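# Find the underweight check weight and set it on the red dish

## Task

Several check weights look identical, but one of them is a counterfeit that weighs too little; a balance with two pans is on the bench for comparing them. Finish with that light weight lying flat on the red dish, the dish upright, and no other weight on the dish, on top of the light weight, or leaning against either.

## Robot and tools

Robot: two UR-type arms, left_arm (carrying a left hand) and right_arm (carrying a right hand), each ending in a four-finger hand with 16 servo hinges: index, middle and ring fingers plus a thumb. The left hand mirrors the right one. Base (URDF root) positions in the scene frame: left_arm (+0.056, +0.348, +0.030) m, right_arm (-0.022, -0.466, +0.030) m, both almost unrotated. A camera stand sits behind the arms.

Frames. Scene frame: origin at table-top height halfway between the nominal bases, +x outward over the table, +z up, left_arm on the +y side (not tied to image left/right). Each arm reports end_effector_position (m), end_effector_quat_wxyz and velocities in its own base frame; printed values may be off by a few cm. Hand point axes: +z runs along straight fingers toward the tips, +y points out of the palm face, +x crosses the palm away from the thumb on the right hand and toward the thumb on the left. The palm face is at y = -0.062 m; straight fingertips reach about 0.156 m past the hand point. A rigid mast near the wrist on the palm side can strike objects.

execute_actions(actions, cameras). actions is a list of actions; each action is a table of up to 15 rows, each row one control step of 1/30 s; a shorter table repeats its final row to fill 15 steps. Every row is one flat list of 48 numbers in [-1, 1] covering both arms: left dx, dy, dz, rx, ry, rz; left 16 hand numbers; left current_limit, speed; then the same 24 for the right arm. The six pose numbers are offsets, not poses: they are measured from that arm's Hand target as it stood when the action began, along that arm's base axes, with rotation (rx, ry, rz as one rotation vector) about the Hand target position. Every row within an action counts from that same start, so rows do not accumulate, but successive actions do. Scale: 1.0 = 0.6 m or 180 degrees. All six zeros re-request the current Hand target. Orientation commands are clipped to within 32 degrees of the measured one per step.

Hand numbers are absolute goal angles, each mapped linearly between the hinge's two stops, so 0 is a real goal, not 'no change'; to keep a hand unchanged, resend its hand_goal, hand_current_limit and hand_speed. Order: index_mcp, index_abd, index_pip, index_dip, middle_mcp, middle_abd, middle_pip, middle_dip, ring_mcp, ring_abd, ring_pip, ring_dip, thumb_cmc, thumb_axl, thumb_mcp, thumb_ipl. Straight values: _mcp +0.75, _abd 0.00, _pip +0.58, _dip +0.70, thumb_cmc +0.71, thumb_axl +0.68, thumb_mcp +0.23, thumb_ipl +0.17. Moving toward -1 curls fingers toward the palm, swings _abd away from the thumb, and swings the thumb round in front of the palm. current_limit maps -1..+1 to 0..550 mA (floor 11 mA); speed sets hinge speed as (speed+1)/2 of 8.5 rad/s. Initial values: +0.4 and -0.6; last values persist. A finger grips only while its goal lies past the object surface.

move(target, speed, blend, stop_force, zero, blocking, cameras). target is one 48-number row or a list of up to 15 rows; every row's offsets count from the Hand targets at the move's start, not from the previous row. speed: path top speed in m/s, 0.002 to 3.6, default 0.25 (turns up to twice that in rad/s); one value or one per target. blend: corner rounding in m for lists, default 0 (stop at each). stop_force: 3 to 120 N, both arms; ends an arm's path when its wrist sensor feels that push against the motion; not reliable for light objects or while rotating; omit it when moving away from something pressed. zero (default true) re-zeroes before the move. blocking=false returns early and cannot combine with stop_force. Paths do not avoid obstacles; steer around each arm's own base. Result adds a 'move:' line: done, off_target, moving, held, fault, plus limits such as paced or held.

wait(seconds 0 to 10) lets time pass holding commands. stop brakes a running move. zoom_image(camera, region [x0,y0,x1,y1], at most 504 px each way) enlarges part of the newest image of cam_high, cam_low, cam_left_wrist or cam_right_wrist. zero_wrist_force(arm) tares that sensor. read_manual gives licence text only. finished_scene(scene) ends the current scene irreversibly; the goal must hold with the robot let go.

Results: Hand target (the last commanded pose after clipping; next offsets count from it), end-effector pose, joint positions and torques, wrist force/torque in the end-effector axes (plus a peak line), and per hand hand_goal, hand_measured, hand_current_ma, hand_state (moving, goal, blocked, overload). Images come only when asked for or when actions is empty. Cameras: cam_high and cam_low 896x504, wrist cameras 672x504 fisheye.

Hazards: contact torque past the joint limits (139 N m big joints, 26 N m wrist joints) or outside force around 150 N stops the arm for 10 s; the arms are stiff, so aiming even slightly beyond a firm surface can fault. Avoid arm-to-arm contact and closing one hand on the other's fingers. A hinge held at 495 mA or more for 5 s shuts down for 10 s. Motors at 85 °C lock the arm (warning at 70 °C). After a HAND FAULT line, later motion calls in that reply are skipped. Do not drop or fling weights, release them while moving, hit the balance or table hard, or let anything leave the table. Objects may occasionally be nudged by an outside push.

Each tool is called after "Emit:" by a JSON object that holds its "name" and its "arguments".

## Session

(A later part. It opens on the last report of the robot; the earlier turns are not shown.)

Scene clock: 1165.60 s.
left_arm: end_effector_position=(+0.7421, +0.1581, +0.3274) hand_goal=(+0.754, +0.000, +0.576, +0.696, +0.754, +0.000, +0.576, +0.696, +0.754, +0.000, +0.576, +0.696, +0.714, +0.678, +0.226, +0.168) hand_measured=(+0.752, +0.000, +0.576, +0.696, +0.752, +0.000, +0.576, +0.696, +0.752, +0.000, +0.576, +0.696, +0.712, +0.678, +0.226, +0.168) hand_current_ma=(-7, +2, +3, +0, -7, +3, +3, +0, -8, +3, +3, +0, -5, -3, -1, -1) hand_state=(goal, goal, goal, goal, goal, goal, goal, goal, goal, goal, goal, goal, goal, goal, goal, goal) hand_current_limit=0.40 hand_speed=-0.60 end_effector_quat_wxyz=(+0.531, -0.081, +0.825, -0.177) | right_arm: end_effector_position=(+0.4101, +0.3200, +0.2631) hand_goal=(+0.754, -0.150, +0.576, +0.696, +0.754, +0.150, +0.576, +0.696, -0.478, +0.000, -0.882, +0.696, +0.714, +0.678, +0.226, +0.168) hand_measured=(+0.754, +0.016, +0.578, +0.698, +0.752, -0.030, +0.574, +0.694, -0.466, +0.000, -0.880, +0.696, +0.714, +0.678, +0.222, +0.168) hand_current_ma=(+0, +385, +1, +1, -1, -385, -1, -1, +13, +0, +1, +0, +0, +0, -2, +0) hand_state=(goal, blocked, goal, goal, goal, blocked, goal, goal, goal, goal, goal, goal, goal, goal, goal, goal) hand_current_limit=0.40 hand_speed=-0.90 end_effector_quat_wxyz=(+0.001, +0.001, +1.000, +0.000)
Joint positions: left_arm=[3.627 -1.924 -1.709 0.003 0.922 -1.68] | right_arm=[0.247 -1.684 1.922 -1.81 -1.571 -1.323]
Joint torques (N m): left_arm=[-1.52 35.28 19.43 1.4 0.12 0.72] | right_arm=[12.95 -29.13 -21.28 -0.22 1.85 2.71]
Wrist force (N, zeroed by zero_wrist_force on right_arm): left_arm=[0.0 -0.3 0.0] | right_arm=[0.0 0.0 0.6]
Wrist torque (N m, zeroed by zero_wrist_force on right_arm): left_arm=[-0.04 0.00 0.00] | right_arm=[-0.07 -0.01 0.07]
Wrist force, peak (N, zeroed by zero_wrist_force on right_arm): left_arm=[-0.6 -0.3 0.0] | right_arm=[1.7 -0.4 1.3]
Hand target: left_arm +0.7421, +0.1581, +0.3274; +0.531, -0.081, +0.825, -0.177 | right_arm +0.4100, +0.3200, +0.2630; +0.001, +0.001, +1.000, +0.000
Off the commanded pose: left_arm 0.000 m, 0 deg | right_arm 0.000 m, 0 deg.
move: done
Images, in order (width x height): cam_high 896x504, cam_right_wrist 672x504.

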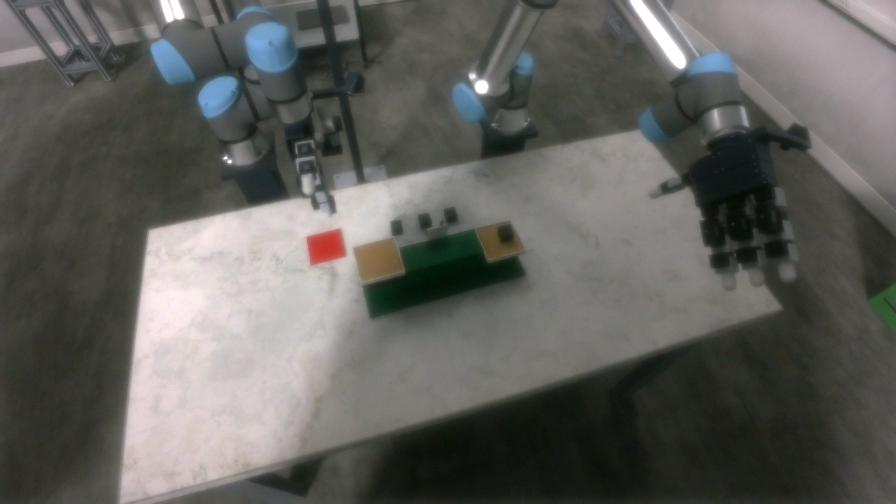

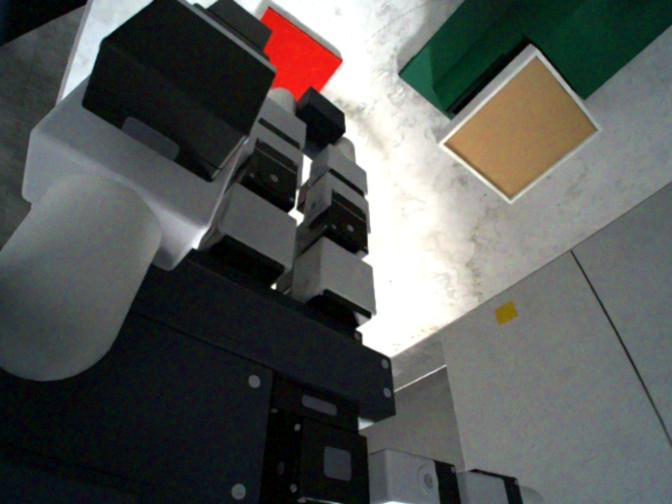

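Emit:
{"name": "move", "arguments": {"target": [0,0,0,0,0,0,0.754,0,0.576,0.696,0.754,0,0.576,0.696,0.754,0,0.576,0.696,0.714,0.678,0.226,0.168,0.4,-0.6,-0.0267,-0.0817,-0.2,0,0,0,0.754,-0.15,0.576,0.696,0.754,0.15,0.576,0.696,-0.479,0,-0.883,0.696,0.714,0.678,0.226,0.168,0.4,-0.9], "speed": 0.12, "cameras": ["cam_right_wrist","cam_low"]}}

Emit:
{"name": "zoom_image", "arguments": {"camera": "cam_low", "region": [380, 240, 500, 310]}}

Emit:
{"name": "zoom_image", "arguments": {"camera": "cam_right_wrist", "region": [230, 40, 430, 200]}}

Scene clock: 1185.33 s.
left_arm: end_effector_position=(+0.7421, +0.1581, +0.3274) hand_goal=(+0.754, +0.000, +0.576, +0.696, +0.754, +0.000, +0.576, +0.696, +0.754, +0.000, +0.576, +0.696, +0.714, +0.678, +0.226, +0.168) hand_measured=(+0.752, +0.000, +0.576, +0.696, +0.752, +0.000, +0.576, +0.696, +0.752, +0.000, +0.576, +0.696, +0.712, +0.678, +0.226, +0.168) hand_current_ma=(-7, +2, +3, +0, -7, +3, +3, +0, -8, +3, +3, +0, -5, -3, -1, -1) hand_state=(goal, goal, goal, goal, goal, goal, goal, goal, goal, goal, goal, goal, goal, goal, goal, goal) hand_current_limit=0.40 hand_speed=-0.60 end_effector_quat_wxyz=(+0.531, -0.081, +0.825, -0.177) | right_arm: end_effector_position=(+0.3940, +0.2710, +0.1430) hand_goal=(+0.754, -0.150, +0.576, +0.696, +0.754, +0.150, +0.576, +0.696, -0.478, +0.000, -0.882, +0.696, +0.714, +0.678, +0.226, +0.168) hand_measured=(+0.754, +0.016, +0.578, +0.698, +0.752, -0.030, +0.574, +0.694, -0.466, +0.000, -0.880, +0.696, +0.714, +0.678, +0.222, +0.168) hand_current_ma=(+0, +385, +1, +1, -1, -385, -1, -1, +13, +0, +1, +0, +0, +0, -2, +0) hand_state=(goal, blocked, goal, goal, goal, blocked, goal, goal, goal, goal, goal, goal, goal, goal, goal, goal) hand_current_limit=0.40 hand_speed=-0.90 end_effector_quat_wxyz=(+0.001, +0.001, +1.000, +0.000)
Joint positions: left_arm=[3.627 -1.924 -1.709 0.003 0.922 -1.68] | right_arm=[0.138 -1.655 2.231 -2.148 -1.571 -1.432]
Joint torques (N m): left_arm=[-1.15 34.98 19.52 1.31 0.03 0.66] | right_arm=[13.29 -29.83 -26.66 -3.07 1.79 2.69]
Wrist force (N, zeroed by zero_wrist_force on right_arm): left_arm=[-0.1 -0.1 0.0] | right_arm=[0.1 0.2 0.8]
Wrist torque (N m, zeroed by zero_wrist_force on right_arm): left_arm=[-0.02 0.02 -0.01] | right_arm=[-0.04 -0.04 0.04]
Wrist force, peak (N, zeroed by zero_wrist_force on right_arm): left_arm=[-0.4 -0.6 0.4] | right_arm=[0.4 -0.6 1.9]
Hand target: left_arm +0.7421, +0.1581, +0.3274; +0.531, -0.081, +0.825, -0.177 | right_arm +0.3940, +0.2710, +0.1430; +0.001, +0.001, +1.000, +0.000
Off the commanded pose: left_arm 0.000 m, 0 deg | right_arm 0.000 m, 0 deg.
move: done
Images, in order (width x height): cam_low 896x504, cam_right_wrist 672x504.

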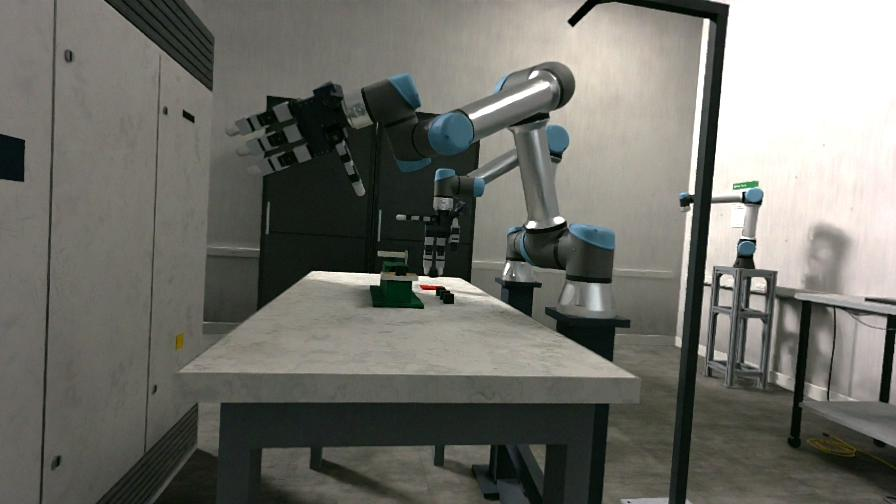

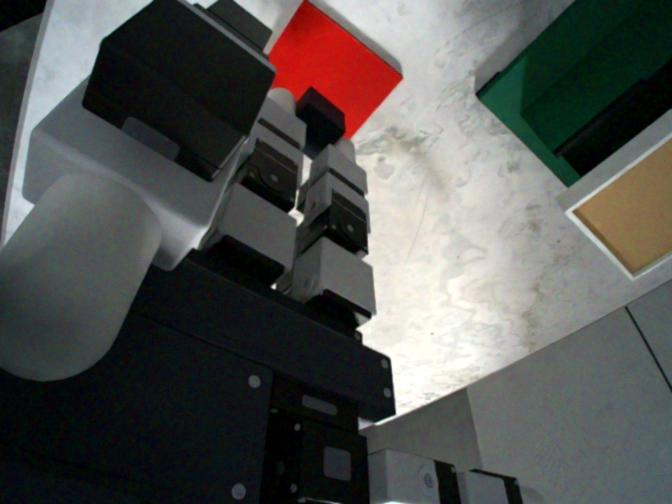

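Scaled by 4.200 from the camera's 896x504 image, which has a finer 1280x720 frame.

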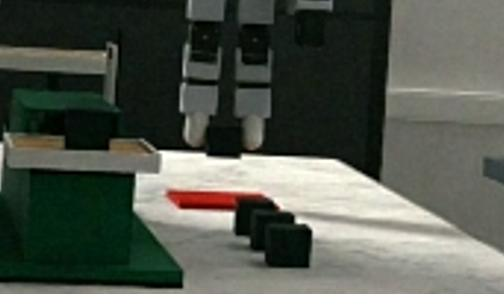

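Scaled by 2.520 from the camera's 672x504 image, which has a finer 960x720 frame.

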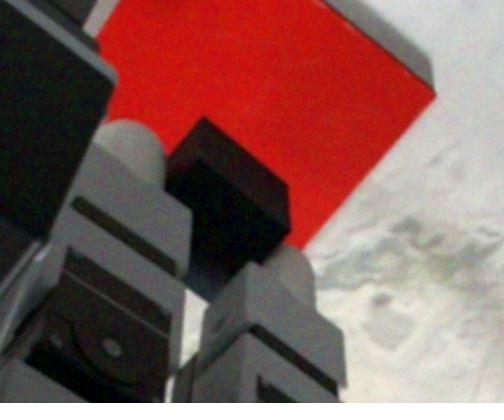

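Emit:
{"name": "move", "arguments": {"target": [0,0,0,0,0,0,0.754,0,0.576,0.696,0.754,0,0.576,0.696,0.754,0,0.576,0.696,0.714,0.678,0.226,0.168,0.4,-0.6,0,0.003,-0.068,0,0,0,0.754,-0.15,0.576,0.696,0.754,0.15,0.576,0.696,-0.479,0,-0.883,0.696,0.714,0.678,0.226,0.168,0.4,-0.9], "speed": 0.02, "stop_force": 3, "cameras": ["cam_low"]}}

Emit:
{"name": "zoom_image", "arguments": {"camera": "cam_low", "region": [380, 240, 500, 310]}}

Scene clock: 1201.80 s.
left_arm: end_effector_position=(+0.7421, +0.1581, +0.3274) hand_goal=(+0.754, +0.000, +0.576, +0.696, +0.754, +0.000, +0.576, +0.696, +0.754, +0.000, +0.576, +0.696, +0.714, +0.678, +0.226, +0.168) hand_measured=(+0.752, +0.000, +0.576, +0.696, +0.752, +0.000, +0.576, +0.696, +0.752, +0.000, +0.576, +0.696, +0.712, +0.678, +0.226, +0.168) hand_current_ma=(-7, +2, +3, +0, -7, +3, +3, +0, -8, +3, +3, +0, -5, -3, -1, -1) hand_state=(goal, goal, goal, goal, goal, goal, goal, goal, goal, goal, goal, goal, goal, goal, goal, goal) hand_current_limit=0.40 hand_speed=-0.60 end_effector_quat_wxyz=(+0.531, -0.081, +0.825, -0.177) | right_arm: end_effector_position=(+0.3940, +0.2727, +0.1054) hand_goal=(+0.754, -0.150, +0.576, +0.696, +0.754, +0.150, +0.576, +0.696, -0.478, +0.000, -0.882, +0.696, +0.714, +0.678, +0.226, +0.168) hand_measured=(+0.754, +0.014, +0.578, +0.698, +0.752, -0.030, +0.574, +0.694, -0.466, +0.000, -0.880, +0.696, +0.714, +0.678, +0.222, +0.168) hand_current_ma=(+0, +385, +1, +1, -1, -385, -1, -1, +13, +0, +1, +0, +0, +0, -2, +0) hand_state=(goal, blocked, goal, goal, goal, blocked, goal, goal, goal, goal, goal, goal, goal, goal, goal, goal) hand_current_limit=0.40 hand_speed=-0.90 end_effector_quat_wxyz=(+0.001, +0.000, +1.000, +0.000)
Joint positions: left_arm=[3.627 -1.924 -1.709 0.003 0.922 -1.68] | right_arm=[0.142 -1.585 2.285 -2.272 -1.571 -1.428]
Joint torques (N m): left_arm=[-1.4 35.08 19.3 1.23 0.07 0.65] | right_arm=[-11.33 -31.56 -31.48 -4.75 0.19 -2.07]
Wrist force (N, zeroed by zero_wrist_force on right_arm): left_arm=[-0.2 -0.2 0.1] | right_arm=[0.2 0.2 0.9]
Wrist torque (N m, zeroed by zero_wrist_force on right_arm): left_arm=[-0.04 0.03 -0.02] | right_arm=[-0.04 -0.05 0.02]
Wrist force, peak (N, zeroed by zero_wrist_force on right_arm): left_arm=[-0.6 -0.6 -0.2] | right_arm=[1.3 -0.2 -7.3]
Hand target: left_arm +0.7421, +0.1581, +0.3274; +0.531, -0.081, +0.825, -0.177 | right_arm +0.3940, +0.2727, +0.1054; +0.001, +0.001, +1.000, +0.000 (not the last commanded pose)
Off the commanded pose: left_arm 0.000 m, 0 deg | right_arm 0.003 m, 0 deg.
move: contact (right_arm)
Images, in order (width x height): cam_low 896x504.

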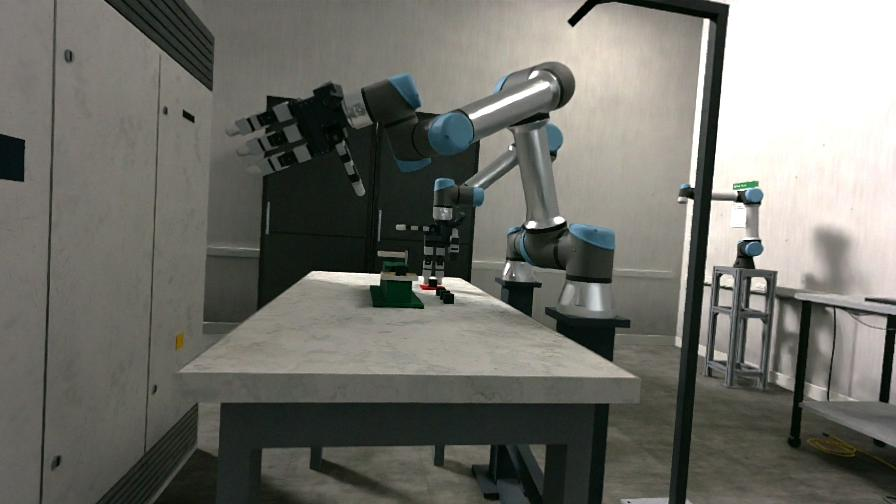

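Scaled by 4.200 from the camera's 896x504 image, which has a finer 1280x720 frame.

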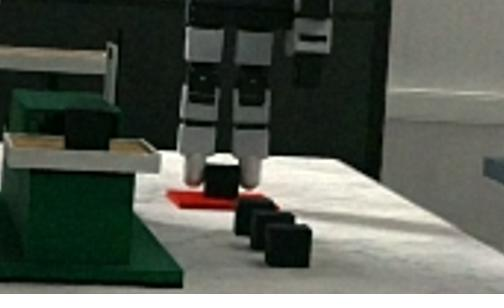

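Emit:
{"name": "move", "arguments": {"target": [[0,0,0,0,0,0,0.754,0,0.576,0.696,0.754,0,0.576,0.696,0.754,0,0.576,0.696,0.714,0.678,0.226,0.168,0.4,-0.6,0,0,0,0,0,0,0.754,0.11,0.576,0.696,0.754,-0.13,0.576,0.696,-0.479,0,-0.883,0.696,0.714,0.678,0.226,0.168,0.4,-0.96],[0,0,0,0,0,0,0.754,0,0.576,0.696,0.754,0,0.576,0.696,0.754,0,0.576,0.696,0.714,0.678,0.226,0.168,0.4,-0.6,0,0,0.25,0,0,0,0.754,0.11,0.576,0.696,0.754,-0.13,0.576,0.696,-0.479,0,-0.883,0.696,0.714,0.678,0.226,0.168,0.4,-0.96],[0,0,0,0,0,0,0.754,0,0.576,0.696,0.754,0,0.576,0.696,0.754,0,0.576,0.696,0.714,0.678,0.226,0.168,0.4,-0.6,0,0.12,0.3,0,0,0,0.754,0.11,0.576,0.696,0.754,-0.13,0.576,0.696,-0.479,0,-0.883,0.696,0.714,0.678,0.226,0.168,0.4,-0.96]], "speed": 0.12, "cameras": ["cam_low","cam_right_wrist","cam_high"]}}

Emit:
{"name": "zoom_image", "arguments": {"camera": "cam_low", "region": [380, 240, 500, 310]}}

Emit:
{"name": "zoom_image", "arguments": {"camera": "cam_high", "region": [290, 170, 550, 330]}}

Scene clock: 1216.10 s.
left_arm: end_effector_position=(+0.7421, +0.1581, +0.3274) hand_goal=(+0.754, +0.000, +0.576, +0.696, +0.754, +0.000, +0.576, +0.696, +0.754, +0.000, +0.576, +0.696, +0.714, +0.678, +0.226, +0.168) hand_measured=(+0.752, +0.000, +0.576, +0.696, +0.752, +0.000, +0.576, +0.696, +0.752, +0.000, +0.576, +0.696, +0.712, +0.678, +0.226, +0.168) hand_current_ma=(-7, +2, +3, +0, -7, +3, +3, +0, -8, +3, +3, +0, -5, -3, -1, -1) hand_state=(goal, goal, goal, goal, goal, goal, goal, goal, goal, goal, goal, goal, goal, goal, goal, goal) hand_current_limit=0.40 hand_speed=-0.60 end_effector_quat_wxyz=(+0.531, -0.081, +0.825, -0.177) | right_arm: end_effector_position=(+0.3940, +0.3447, +0.2854) hand_goal=(+0.754, +0.110, +0.576, +0.696, +0.754, -0.130, +0.576, +0.696, -0.478, +0.000, -0.882, +0.696, +0.714, +0.678, +0.226, +0.168) hand_measured=(+0.754, +0.106, +0.578, +0.698, +0.752, -0.126, +0.574, +0.694, -0.466, +0.000, -0.880, +0.696, +0.714, +0.678, +0.222, +0.168) hand_current_ma=(+0, -2, +1, +1, -1, +2, -1, -1, +13, +0, +1, +0, +0, +0, -2, +0) hand_state=(goal, goal, goal, goal, goal, goal, goal, goal, goal, goal, goal, goal, goal, goal, goal, goal) hand_current_limit=0.40 hand_speed=-0.96 end_effector_quat_wxyz=(+0.001, +0.000, +1.000, +0.000)
Joint positions: left_arm=[3.627 -1.924 -1.709 0.003 0.922 -1.68] | right_arm=[0.312 -1.696 1.874 -1.75 -1.571 -1.258]
Joint torques (N m): left_arm=[-1.41 35.45 19.68 1.15 0.11 0.78] | right_arm=[-3.73 -28.3 -13.59 -4.49 -2.09 -1.05]
Wrist force (N, zeroed by zero_wrist_force on right_arm): left_arm=[-0.2 -0.1 -0.2] | right_arm=[0.1 0.2 -1.2]
Wrist torque (N m, zeroed by zero_wrist_force on right_arm): left_arm=[-0.01 0.02 -0.01] | right_arm=[0.09 -0.03 0.09]
Wrist force, peak (N, zeroed by zero_wrist_force on right_arm): left_arm=[-0.5 -0.5 -0.2] | right_arm=[0.2 0.2 2.5]
Hand target: left_arm +0.7421, +0.1581, +0.3274; +0.531, -0.081, +0.825, -0.177 | right_arm +0.3940, +0.3447, +0.2854; +0.001, +0.001, +1.000, +0.000
Off the commanded pose: left_arm 0.000 m, 0 deg | right_arm 0.000 m, 0 deg.
move: done
Images, in order (width x height): cam_high 896x504, cam_low 896x504, cam_right_wrist 672x504.

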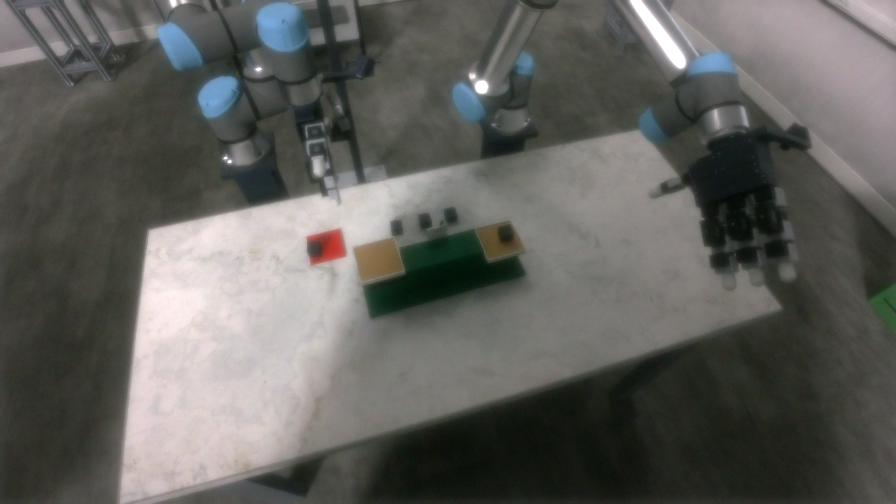

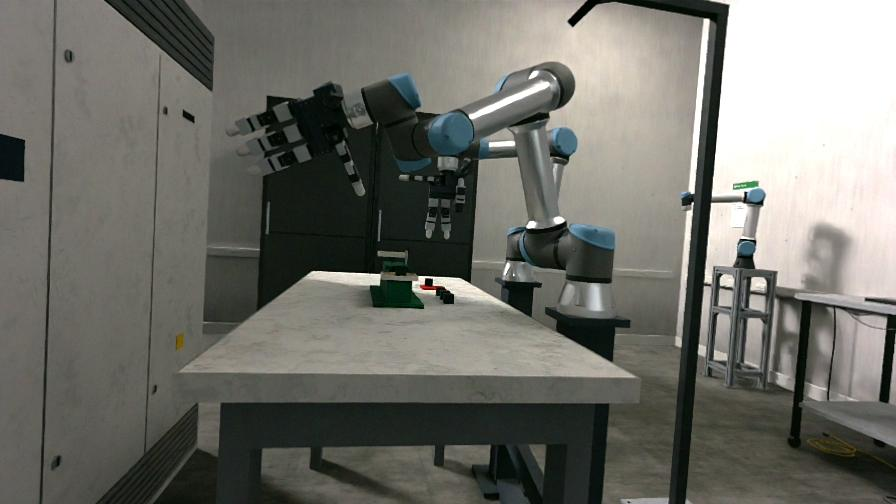

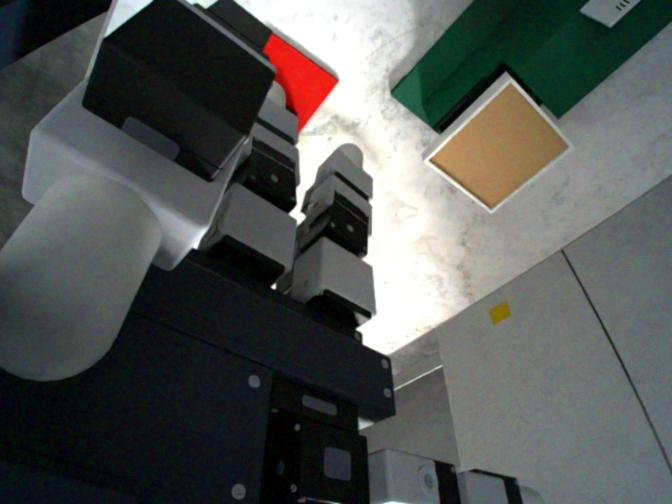

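Scaled by 4.200 from the camera's 896x504 image, which has a finer 1280x720 frame.

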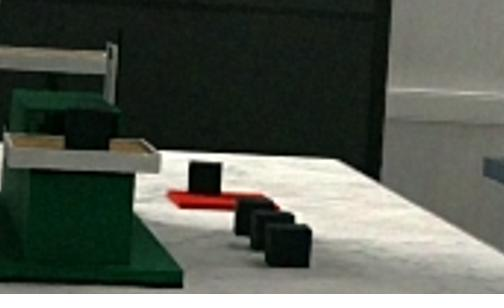

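Scaled by 1.938 from the camera's 896x504 image, which has a finer 1280x720 frame.

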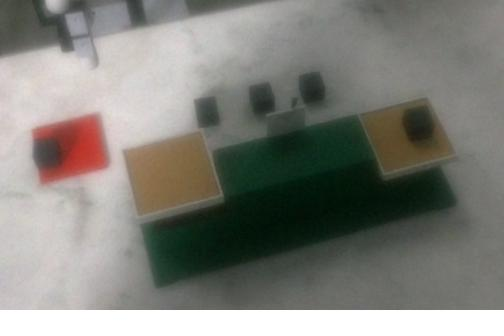

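Emit:
{"name": "move", "arguments": {"target": [[0,0,0,0,0,0,0.754,0,0.576,0.696,0.754,0,0.576,0.696,0.754,0,0.576,0.696,0.714,0.678,0.226,0.168,0.4,-0.6,-0.05,-0.02,-0.1,0,0,0,0.754,0.133,0.576,0.696,0.754,-0.133,0.576,0.696,-0.479,0,-0.883,0.696,0.714,0.678,0.226,0.168,0.4,-0.9]], "speed": 0.15, "cameras": ["cam_right_wrist"]}}

Emit:
{"name": "zoom_image", "arguments": {"camera": "cam_right_wrist", "region": [230, 0, 430, 160]}}

Scene clock: 1236.00 s.
left_arm: end_effector_position=(+0.7421, +0.1581, +0.3274) hand_goal=(+0.754, +0.000, +0.576, +0.696, +0.754, +0.000, +0.576, +0.696, +0.754, +0.000, +0.576, +0.696, +0.714, +0.678, +0.226, +0.168) hand_measured=(+0.752, +0.000, +0.576, +0.696, +0.752, +0.000, +0.576, +0.696, +0.752, +0.000, +0.576, +0.696, +0.712, +0.678, +0.226, +0.168) hand_current_ma=(-7, +2, +3, +0, -7, +3, +3, +0, -8, +3, +3, +0, -5, -3, -1, -1) hand_state=(goal, goal, goal, goal, goal, goal, goal, goal, goal, goal, goal, goal, goal, goal, goal, goal) hand_current_limit=0.40 hand_speed=-0.60 end_effector_quat_wxyz=(+0.531, -0.081, +0.825, -0.177) | right_arm: end_effector_position=(+0.3640, +0.3327, +0.2255) hand_goal=(+0.754, +0.134, +0.576, +0.696, +0.754, -0.132, +0.576, +0.696, -0.478, +0.000, -0.882, +0.696, +0.714, +0.678, +0.226, +0.168) hand_measured=(+0.754, +0.130, +0.578, +0.698, +0.752, -0.128, +0.574, +0.694, -0.466, +0.000, -0.880, +0.696, +0.714, +0.678, +0.222, +0.168) hand_current_ma=(+0, -2, +1, +1, -1, +2, -1, -1, +13, +0, +1, +0, +0, +0, -2, +0) hand_state=(goal, goal, goal, goal, goal, goal, goal, goal, goal, goal, goal, goal, goal, goal, goal, goal) hand_current_limit=0.40 hand_speed=-0.90 end_effector_quat_wxyz=(+0.001, +0.001, +1.000, +0.000)
Joint positions: left_arm=[3.627 -1.924 -1.709 0.003 0.922 -1.68] | right_arm=[0.306 -1.739 2.068 -1.901 -1.571 -1.263]
Joint torques (N m): left_arm=[-1.28 35.28 19.35 1.2 0.04 0.7] | right_arm=[-3.48 -5.94 -18.25 -2.91 1.78 -0.06]
Wrist force (N, zeroed by zero_wrist_force on right_arm): left_arm=[0.0 -0.3 0.2] | right_arm=[0.0 0.2 -1.2]
Wrist torque (N m, zeroed by zero_wrist_force on right_arm): left_arm=[-0.06 0.00 0.00] | right_arm=[0.10 -0.01 0.08]
Wrist force, peak (N, zeroed by zero_wrist_force on right_arm): left_arm=[-0.2 -0.5 -0.6] | right_arm=[-0.4 0.3 -2.5]
Hand target: left_arm +0.7421, +0.1581, +0.3274; +0.531, -0.081, +0.825, -0.177 | right_arm +0.3640, +0.3327, +0.2254; +0.001, +0.001, +1.000, +0.000
Off the commanded pose: left_arm 0.000 m, 0 deg | right_arm 0.000 m, 0 deg.
move: done
Images, in order (width x height): cam_right_wrist 672x504.

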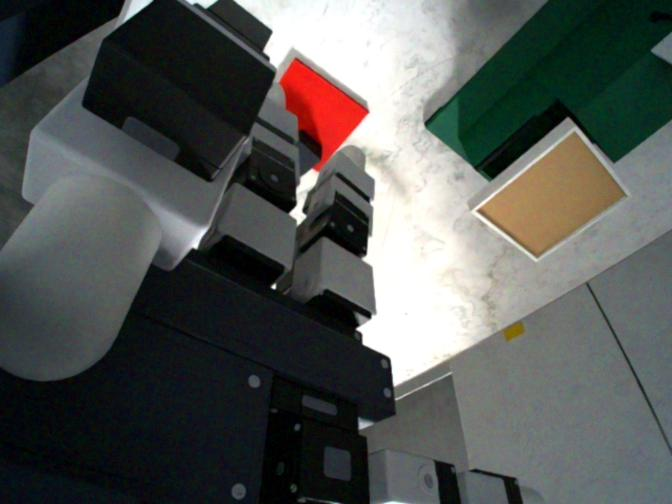

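Scaled by 2.520 from the camera's 672x504 image, which has a finer 960x720 frame.

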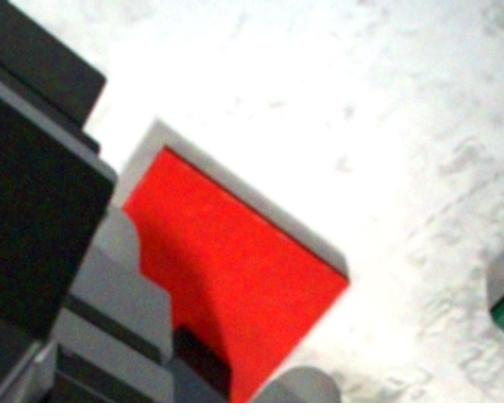

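Emit:
{"name": "move", "arguments": {"target": [[0,0,0,0,0,0,0.754,0,0.576,0.696,0.754,0,0.576,0.696,0.754,0,0.576,0.696,0.714,0.678,0.226,0.168,0.4,-0.6,-0.14,-0.02,0.1,0,0,0,0.754,0.133,0.576,0.696,0.754,-0.133,0.576,0.696,-0.479,0,-0.883,0.696,0.714,0.678,0.226,0.168,0.4,-0.9]], "speed": 0.15, "cameras": ["cam_right_wrist"]}}

Emit:
{"name": "zoom_image", "arguments": {"camera": "cam_right_wrist", "region": [330, 60, 530, 220]}}

Scene clock: 1258.17 s.
left_arm: end_effector_position=(+0.7421, +0.1581, +0.3274) hand_goal=(+0.754, +0.000, +0.576, +0.696, +0.754, +0.000, +0.576, +0.696, +0.754, +0.000, +0.576, +0.696, +0.714, +0.678, +0.226, +0.168) hand_measured=(+0.752, +0.000, +0.576, +0.696, +0.752, +0.000, +0.576, +0.696, +0.752, +0.000, +0.576, +0.696, +0.712, +0.678, +0.226, +0.168) hand_current_ma=(-7, +2, +3, +0, -7, +3, +3, +0, -8, +3, +3, +0, -5, -3, -1, -1) hand_state=(goal, goal, goal, goal, goal, goal, goal, goal, goal, goal, goal, goal, goal, goal, goal, goal) hand_current_limit=0.40 hand_speed=-0.60 end_effector_quat_wxyz=(+0.531, -0.081, +0.825, -0.177) | right_arm: end_effector_position=(+0.2801, +0.3208, +0.2855) hand_goal=(+0.754, +0.134, +0.576, +0.696, +0.754, -0.132, +0.576, +0.696, -0.478, +0.000, -0.882, +0.696, +0.714, +0.678, +0.226, +0.168) hand_measured=(+0.754, +0.130, +0.578, +0.698, +0.752, -0.128, +0.574, +0.694, -0.466, +0.000, -0.880, +0.696, +0.714, +0.678, +0.222, +0.168) hand_current_ma=(+0, -2, +1, +1, -1, +2, -1, -1, +13, +0, +1, +0, +0, +0, -2, +0) hand_state=(goal, goal, goal, goal, goal, goal, goal, goal, goal, goal, goal, goal, goal, goal, goal, goal) hand_current_limit=0.40 hand_speed=-0.90 end_effector_quat_wxyz=(+0.001, +0.000, +1.000, +0.000)
Joint positions: left_arm=[3.627 -1.924 -1.709 0.003 0.922 -1.68] | right_arm=[0.35 -1.977 2.074 -1.67 -1.571 -1.22]
Joint torques (N m): left_arm=[-1.03 35.41 19.12 1.1 0.08 0.73] | right_arm=[-13.49 -14.99 -10.25 -1.32 -1.32 -2.35]
Wrist force (N, zeroed by zero_wrist_force on right_arm): left_arm=[-0.2 -0.1 0.0] | right_arm=[0.3 0.1 -0.6]
Wrist torque (N m, zeroed by zero_wrist_force on right_arm): left_arm=[-0.01 0.03 -0.02] | right_arm=[0.03 -0.08 0.06]
Wrist force, peak (N, zeroed by zero_wrist_force on right_arm): left_arm=[-0.7 0.1 0.1] | right_arm=[1.5 0.1 -1.8]
Hand target: left_arm +0.7421, +0.1581, +0.3274; +0.531, -0.081, +0.825, -0.177 | right_arm +0.2800, +0.3207, +0.2854; +0.001, +0.001, +1.000, +0.000
Off the commanded pose: left_arm 0.000 m, 0 deg | right_arm 0.000 m, 0 deg.
move: done
Images, in order (width x height): cam_right_wrist 672x504.

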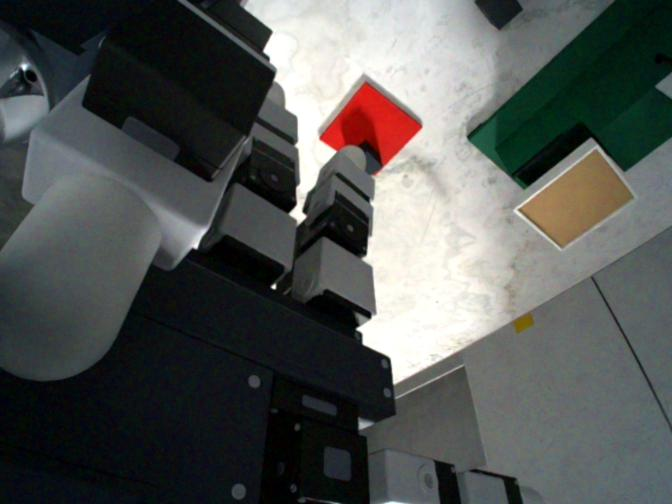

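Scaled by 2.520 from the camera's 672x504 image, which has a finer 960x720 frame.

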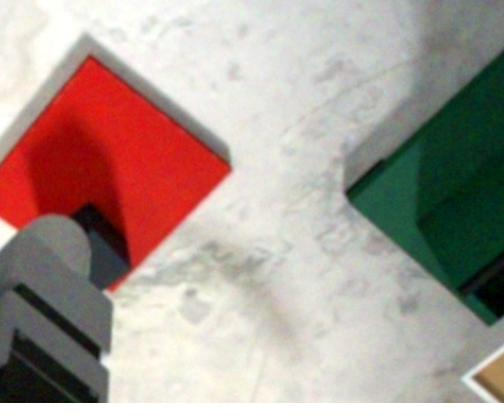

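Emit:
{"name": "move", "arguments": {"target": [[0,0,0,0,0,0,0.754,0,0.576,0.696,0.754,0,0.576,0.696,0.754,0,0.576,0.696,0.714,0.678,0.226,0.168,0.4,-0.6,0,-0.1,0,0,0,0,0.754,0.133,0.576,0.696,0.754,-0.133,0.576,0.696,-0.479,0,-0.883,0.696,0.714,0.678,0.226,0.168,0.4,-0.9]], "speed": 0.15, "cameras": ["cam_right_wrist"]}}

Emit:
{"name": "zoom_image", "arguments": {"camera": "cam_right_wrist", "region": [330, 20, 530, 180]}}

Scene clock: 1272.77 s.
left_arm: end_effector_position=(+0.7421, +0.1581, +0.3274) hand_goal=(+0.754, +0.000, +0.576, +0.696, +0.754, +0.000, +0.576, +0.696, +0.754, +0.000, +0.576, +0.696, +0.714, +0.678, +0.226, +0.168) hand_measured=(+0.752, +0.000, +0.576, +0.696, +0.752, +0.000, +0.576, +0.696, +0.752, +0.000, +0.576, +0.696, +0.712, +0.678, +0.226, +0.168) hand_current_ma=(-7, +2, +3, +0, -7, +3, +3, +0, -8, +3, +3, +0, -5, -3, -1, -1) hand_state=(goal, goal, goal, goal, goal, goal, goal, goal, goal, goal, goal, goal, goal, goal, goal, goal) hand_current_limit=0.40 hand_speed=-0.60 end_effector_quat_wxyz=(+0.531, -0.081, +0.825, -0.177) | right_arm: end_effector_position=(+0.2799, +0.2607, +0.2853) hand_goal=(+0.754, +0.134, +0.576, +0.696, +0.754, -0.132, +0.576, +0.696, -0.478, +0.000, -0.882, +0.696, +0.714, +0.678, +0.226, +0.168) hand_measured=(+0.754, +0.130, +0.578, +0.698, +0.752, -0.128, +0.574, +0.694, -0.466, +0.000, -0.880, +0.696, +0.714, +0.678, +0.222, +0.168) hand_current_ma=(+0, -2, +1, +1, -1, +2, -1, -1, +13, +0, +1, +0, +0, +0, -2, +0) hand_state=(goal, goal, goal, goal, goal, goal, goal, goal, goal, goal, goal, goal, goal, goal, goal, goal) hand_current_limit=0.40 hand_speed=-0.90 end_effector_quat_wxyz=(+0.001, +0.001, +1.000, +0.000)
Joint positions: left_arm=[3.627 -1.924 -1.709 0.003 0.922 -1.68] | right_arm=[0.157 -2.088 2.132 -1.615 -1.571 -1.412]
Joint torques (N m): left_arm=[-1.52 34.83 18.78 1.21 0.14 0.78] | right_arm=[-9.62 -0.8 -36.79 -4.15 0.68 -0.98]
Wrist force (N, zeroed by zero_wrist_force on right_arm): left_arm=[-0.3 0.0 -0.2] | right_arm=[-0.2 0.1 -1.0]
Wrist torque (N m, zeroed by zero_wrist_force on right_arm): left_arm=[0.00 0.03 -0.03] | right_arm=[0.08 0.00 -0.02]
Wrist force, peak (N, zeroed by zero_wrist_force on right_arm): left_arm=[-0.6 -0.3 -0.4] | right_arm=[0.3 1.8 -1.2]
Hand target: left_arm +0.7421, +0.1581, +0.3274; +0.531, -0.081, +0.825, -0.177 | right_arm +0.2800, +0.2607, +0.2854; +0.001, +0.001, +1.000, +0.000
Off the commanded pose: left_arm 0.000 m, 0 deg | right_arm 0.000 m, 0 deg.
move: done
Images, in order (width x height): cam_right_wrist 672x504.

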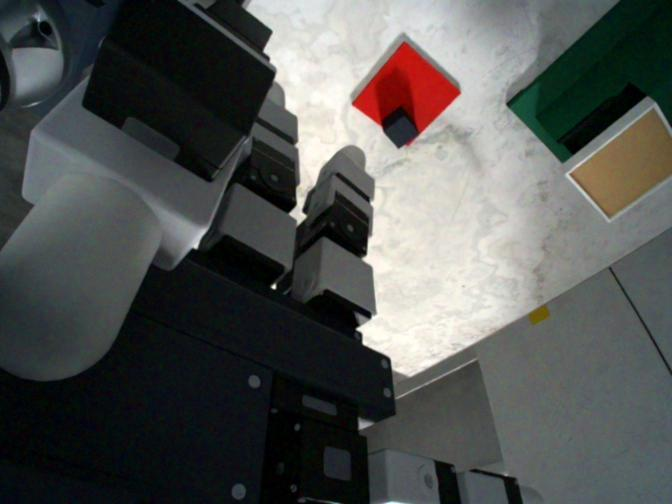

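Scaled by 2.520 from the camera's 672x504 image, which has a finer 960x720 frame.

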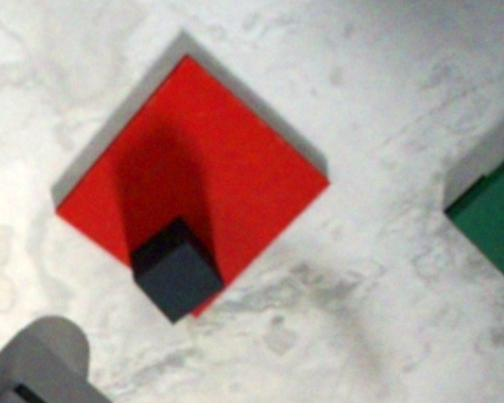

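Emit:
{"name": "move", "arguments": {"target": [[0,0,0,0,0,0,0.754,0,0.576,0.696,0.754,0,0.576,0.696,0.754,0,0.576,0.696,0.714,0.678,0.226,0.168,0.4,-0.6,0.2167,-0.031,-0.142,0,0,0,0.754,0.133,0.576,0.696,0.754,-0.133,0.576,0.696,-0.479,0,-0.883,0.696,0.714,0.678,0.226,0.168,0.4,-0.9],[0,0,0,0,0,0,0.754,0,0.576,0.696,0.754,0,0.576,0.696,0.754,0,0.576,0.696,0.714,0.678,0.226,0.168,0.4,-0.6,0.2167,-0.031,-0.2998,0,0,0,0.754,0.133,0.576,0.696,0.754,-0.133,0.576,0.696,-0.479,0,-0.883,0.696,0.714,0.678,0.226,0.168,0.4,-0.9]], "speed": [0.15,0.06], "blend": [0.01,0], "cameras": ["cam_low","cam_right_wrist"]}}

Emit:
{"name": "zoom_image", "arguments": {"camera": "cam_right_wrist", "region": [230, 40, 430, 200]}}

Emit:
{"name": "zoom_image", "arguments": {"camera": "cam_low", "region": [400, 260, 460, 310]}}

Scene clock: 1296.10 s.
left_arm: end_effector_position=(+0.7421, +0.1581, +0.3274) hand_goal=(+0.754, +0.000, +0.576, +0.696, +0.754, +0.000, +0.576, +0.696, +0.754, +0.000, +0.576, +0.696, +0.714, +0.678, +0.226, +0.168) hand_measured=(+0.752, +0.000, +0.576, +0.696, +0.752, +0.000, +0.576, +0.696, +0.752, +0.000, +0.576, +0.696, +0.712, +0.678, +0.226, +0.168) hand_current_ma=(-7, +2, +3, +0, -7, +3, +3, +0, -8, +3, +3, +0, -5, -3, -1, -1) hand_state=(goal, goal, goal, goal, goal, goal, goal, goal, goal, goal, goal, goal, goal, goal, goal, goal) hand_current_limit=0.40 hand_speed=-0.60 end_effector_quat_wxyz=(+0.531, -0.081, +0.825, -0.177) | right_arm: end_effector_position=(+0.4099, +0.2421, +0.1054) hand_goal=(+0.754, +0.134, +0.576, +0.696, +0.754, -0.132, +0.576, +0.696, -0.478, +0.000, -0.882, +0.696, +0.714, +0.678, +0.226, +0.168) hand_measured=(+0.754, +0.130, +0.578, +0.698, +0.752, -0.128, +0.574, +0.694, -0.466, +0.000, -0.880, +0.696, +0.714, +0.678, +0.222, +0.168) hand_current_ma=(+0, -2, +1, +1, -1, +1, -1, -1, +13, +0, +1, +0, +0, +0, -2, +0) hand_state=(goal, goal, goal, goal, goal, goal, goal, goal, goal, goal, goal, goal, goal, goal, goal, goal) hand_current_limit=0.40 hand_speed=-0.90 end_effector_quat_wxyz=(+0.000, +0.001, +1.000, +0.000)
Joint positions: left_arm=[3.627 -1.924 -1.709 0.003 0.922 -1.68] | right_arm=[0.061 -1.58 2.28 -2.272 -1.571 -1.509]
Joint torques (N m): left_arm=[-0.9 34.79 18.47 1.07 0.12 0.76] | right_arm=[12.17 -29.05 -30.94 -0.93 1.78 2.64]
Wrist force (N, zeroed by zero_wrist_force on right_arm): left_arm=[-0.1 -0.4 0.1] | right_arm=[0.2 -0.1 -0.9]
Wrist torque (N m, zeroed by zero_wrist_force on right_arm): left_arm=[-0.06 0.02 -0.01] | right_arm=[0.05 -0.06 0.08]
Wrist force, peak (N, zeroed by zero_wrist_force on right_arm): left_arm=[-0.3 -0.6 -0.4] | right_arm=[1.4 0.7 -2.1]
Hand target: left_arm +0.7421, +0.1581, +0.3274; +0.531, -0.081, +0.825, -0.177 | right_arm +0.4100, +0.2421, +0.1055; +0.001, +0.001, +1.000, +0.000
Off the commanded pose: left_arm 0.000 m, 0 deg | right_arm 0.000 m, 0 deg.
move: done
Images, in order (width x height): cam_low 896x504, cam_right_wrist 672x504.

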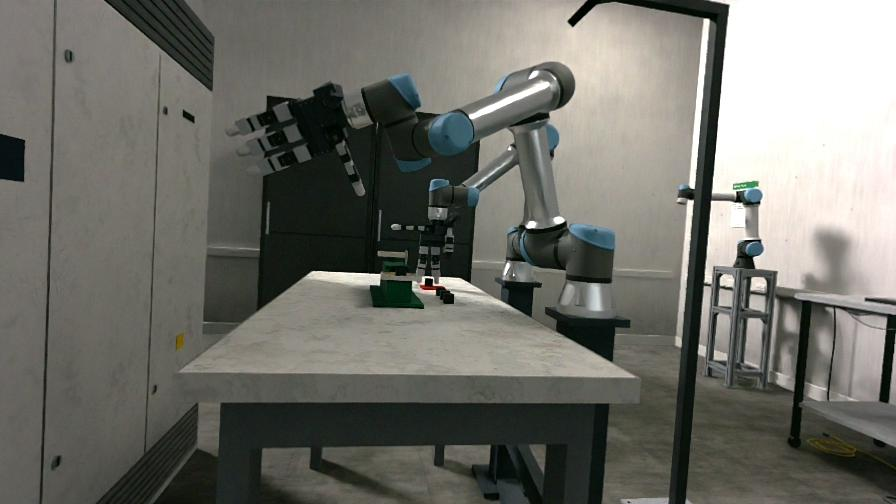

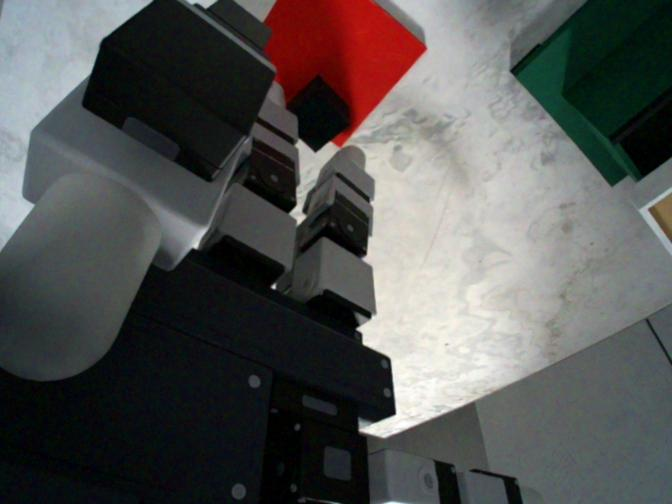

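Scaled by 2.520 from the camera's 672x504 image, which has a finer 960x720 frame.

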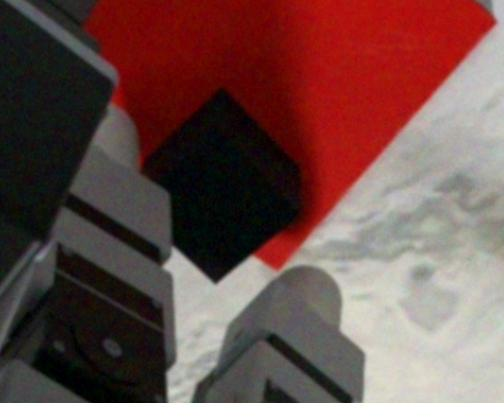

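Scaled by 8.400 from the camera's 896x504 image, which has a finer 1280x720 frame.

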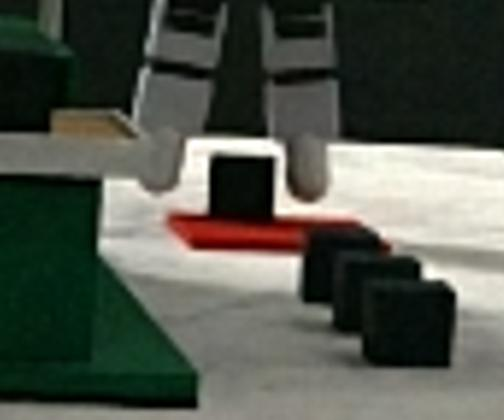

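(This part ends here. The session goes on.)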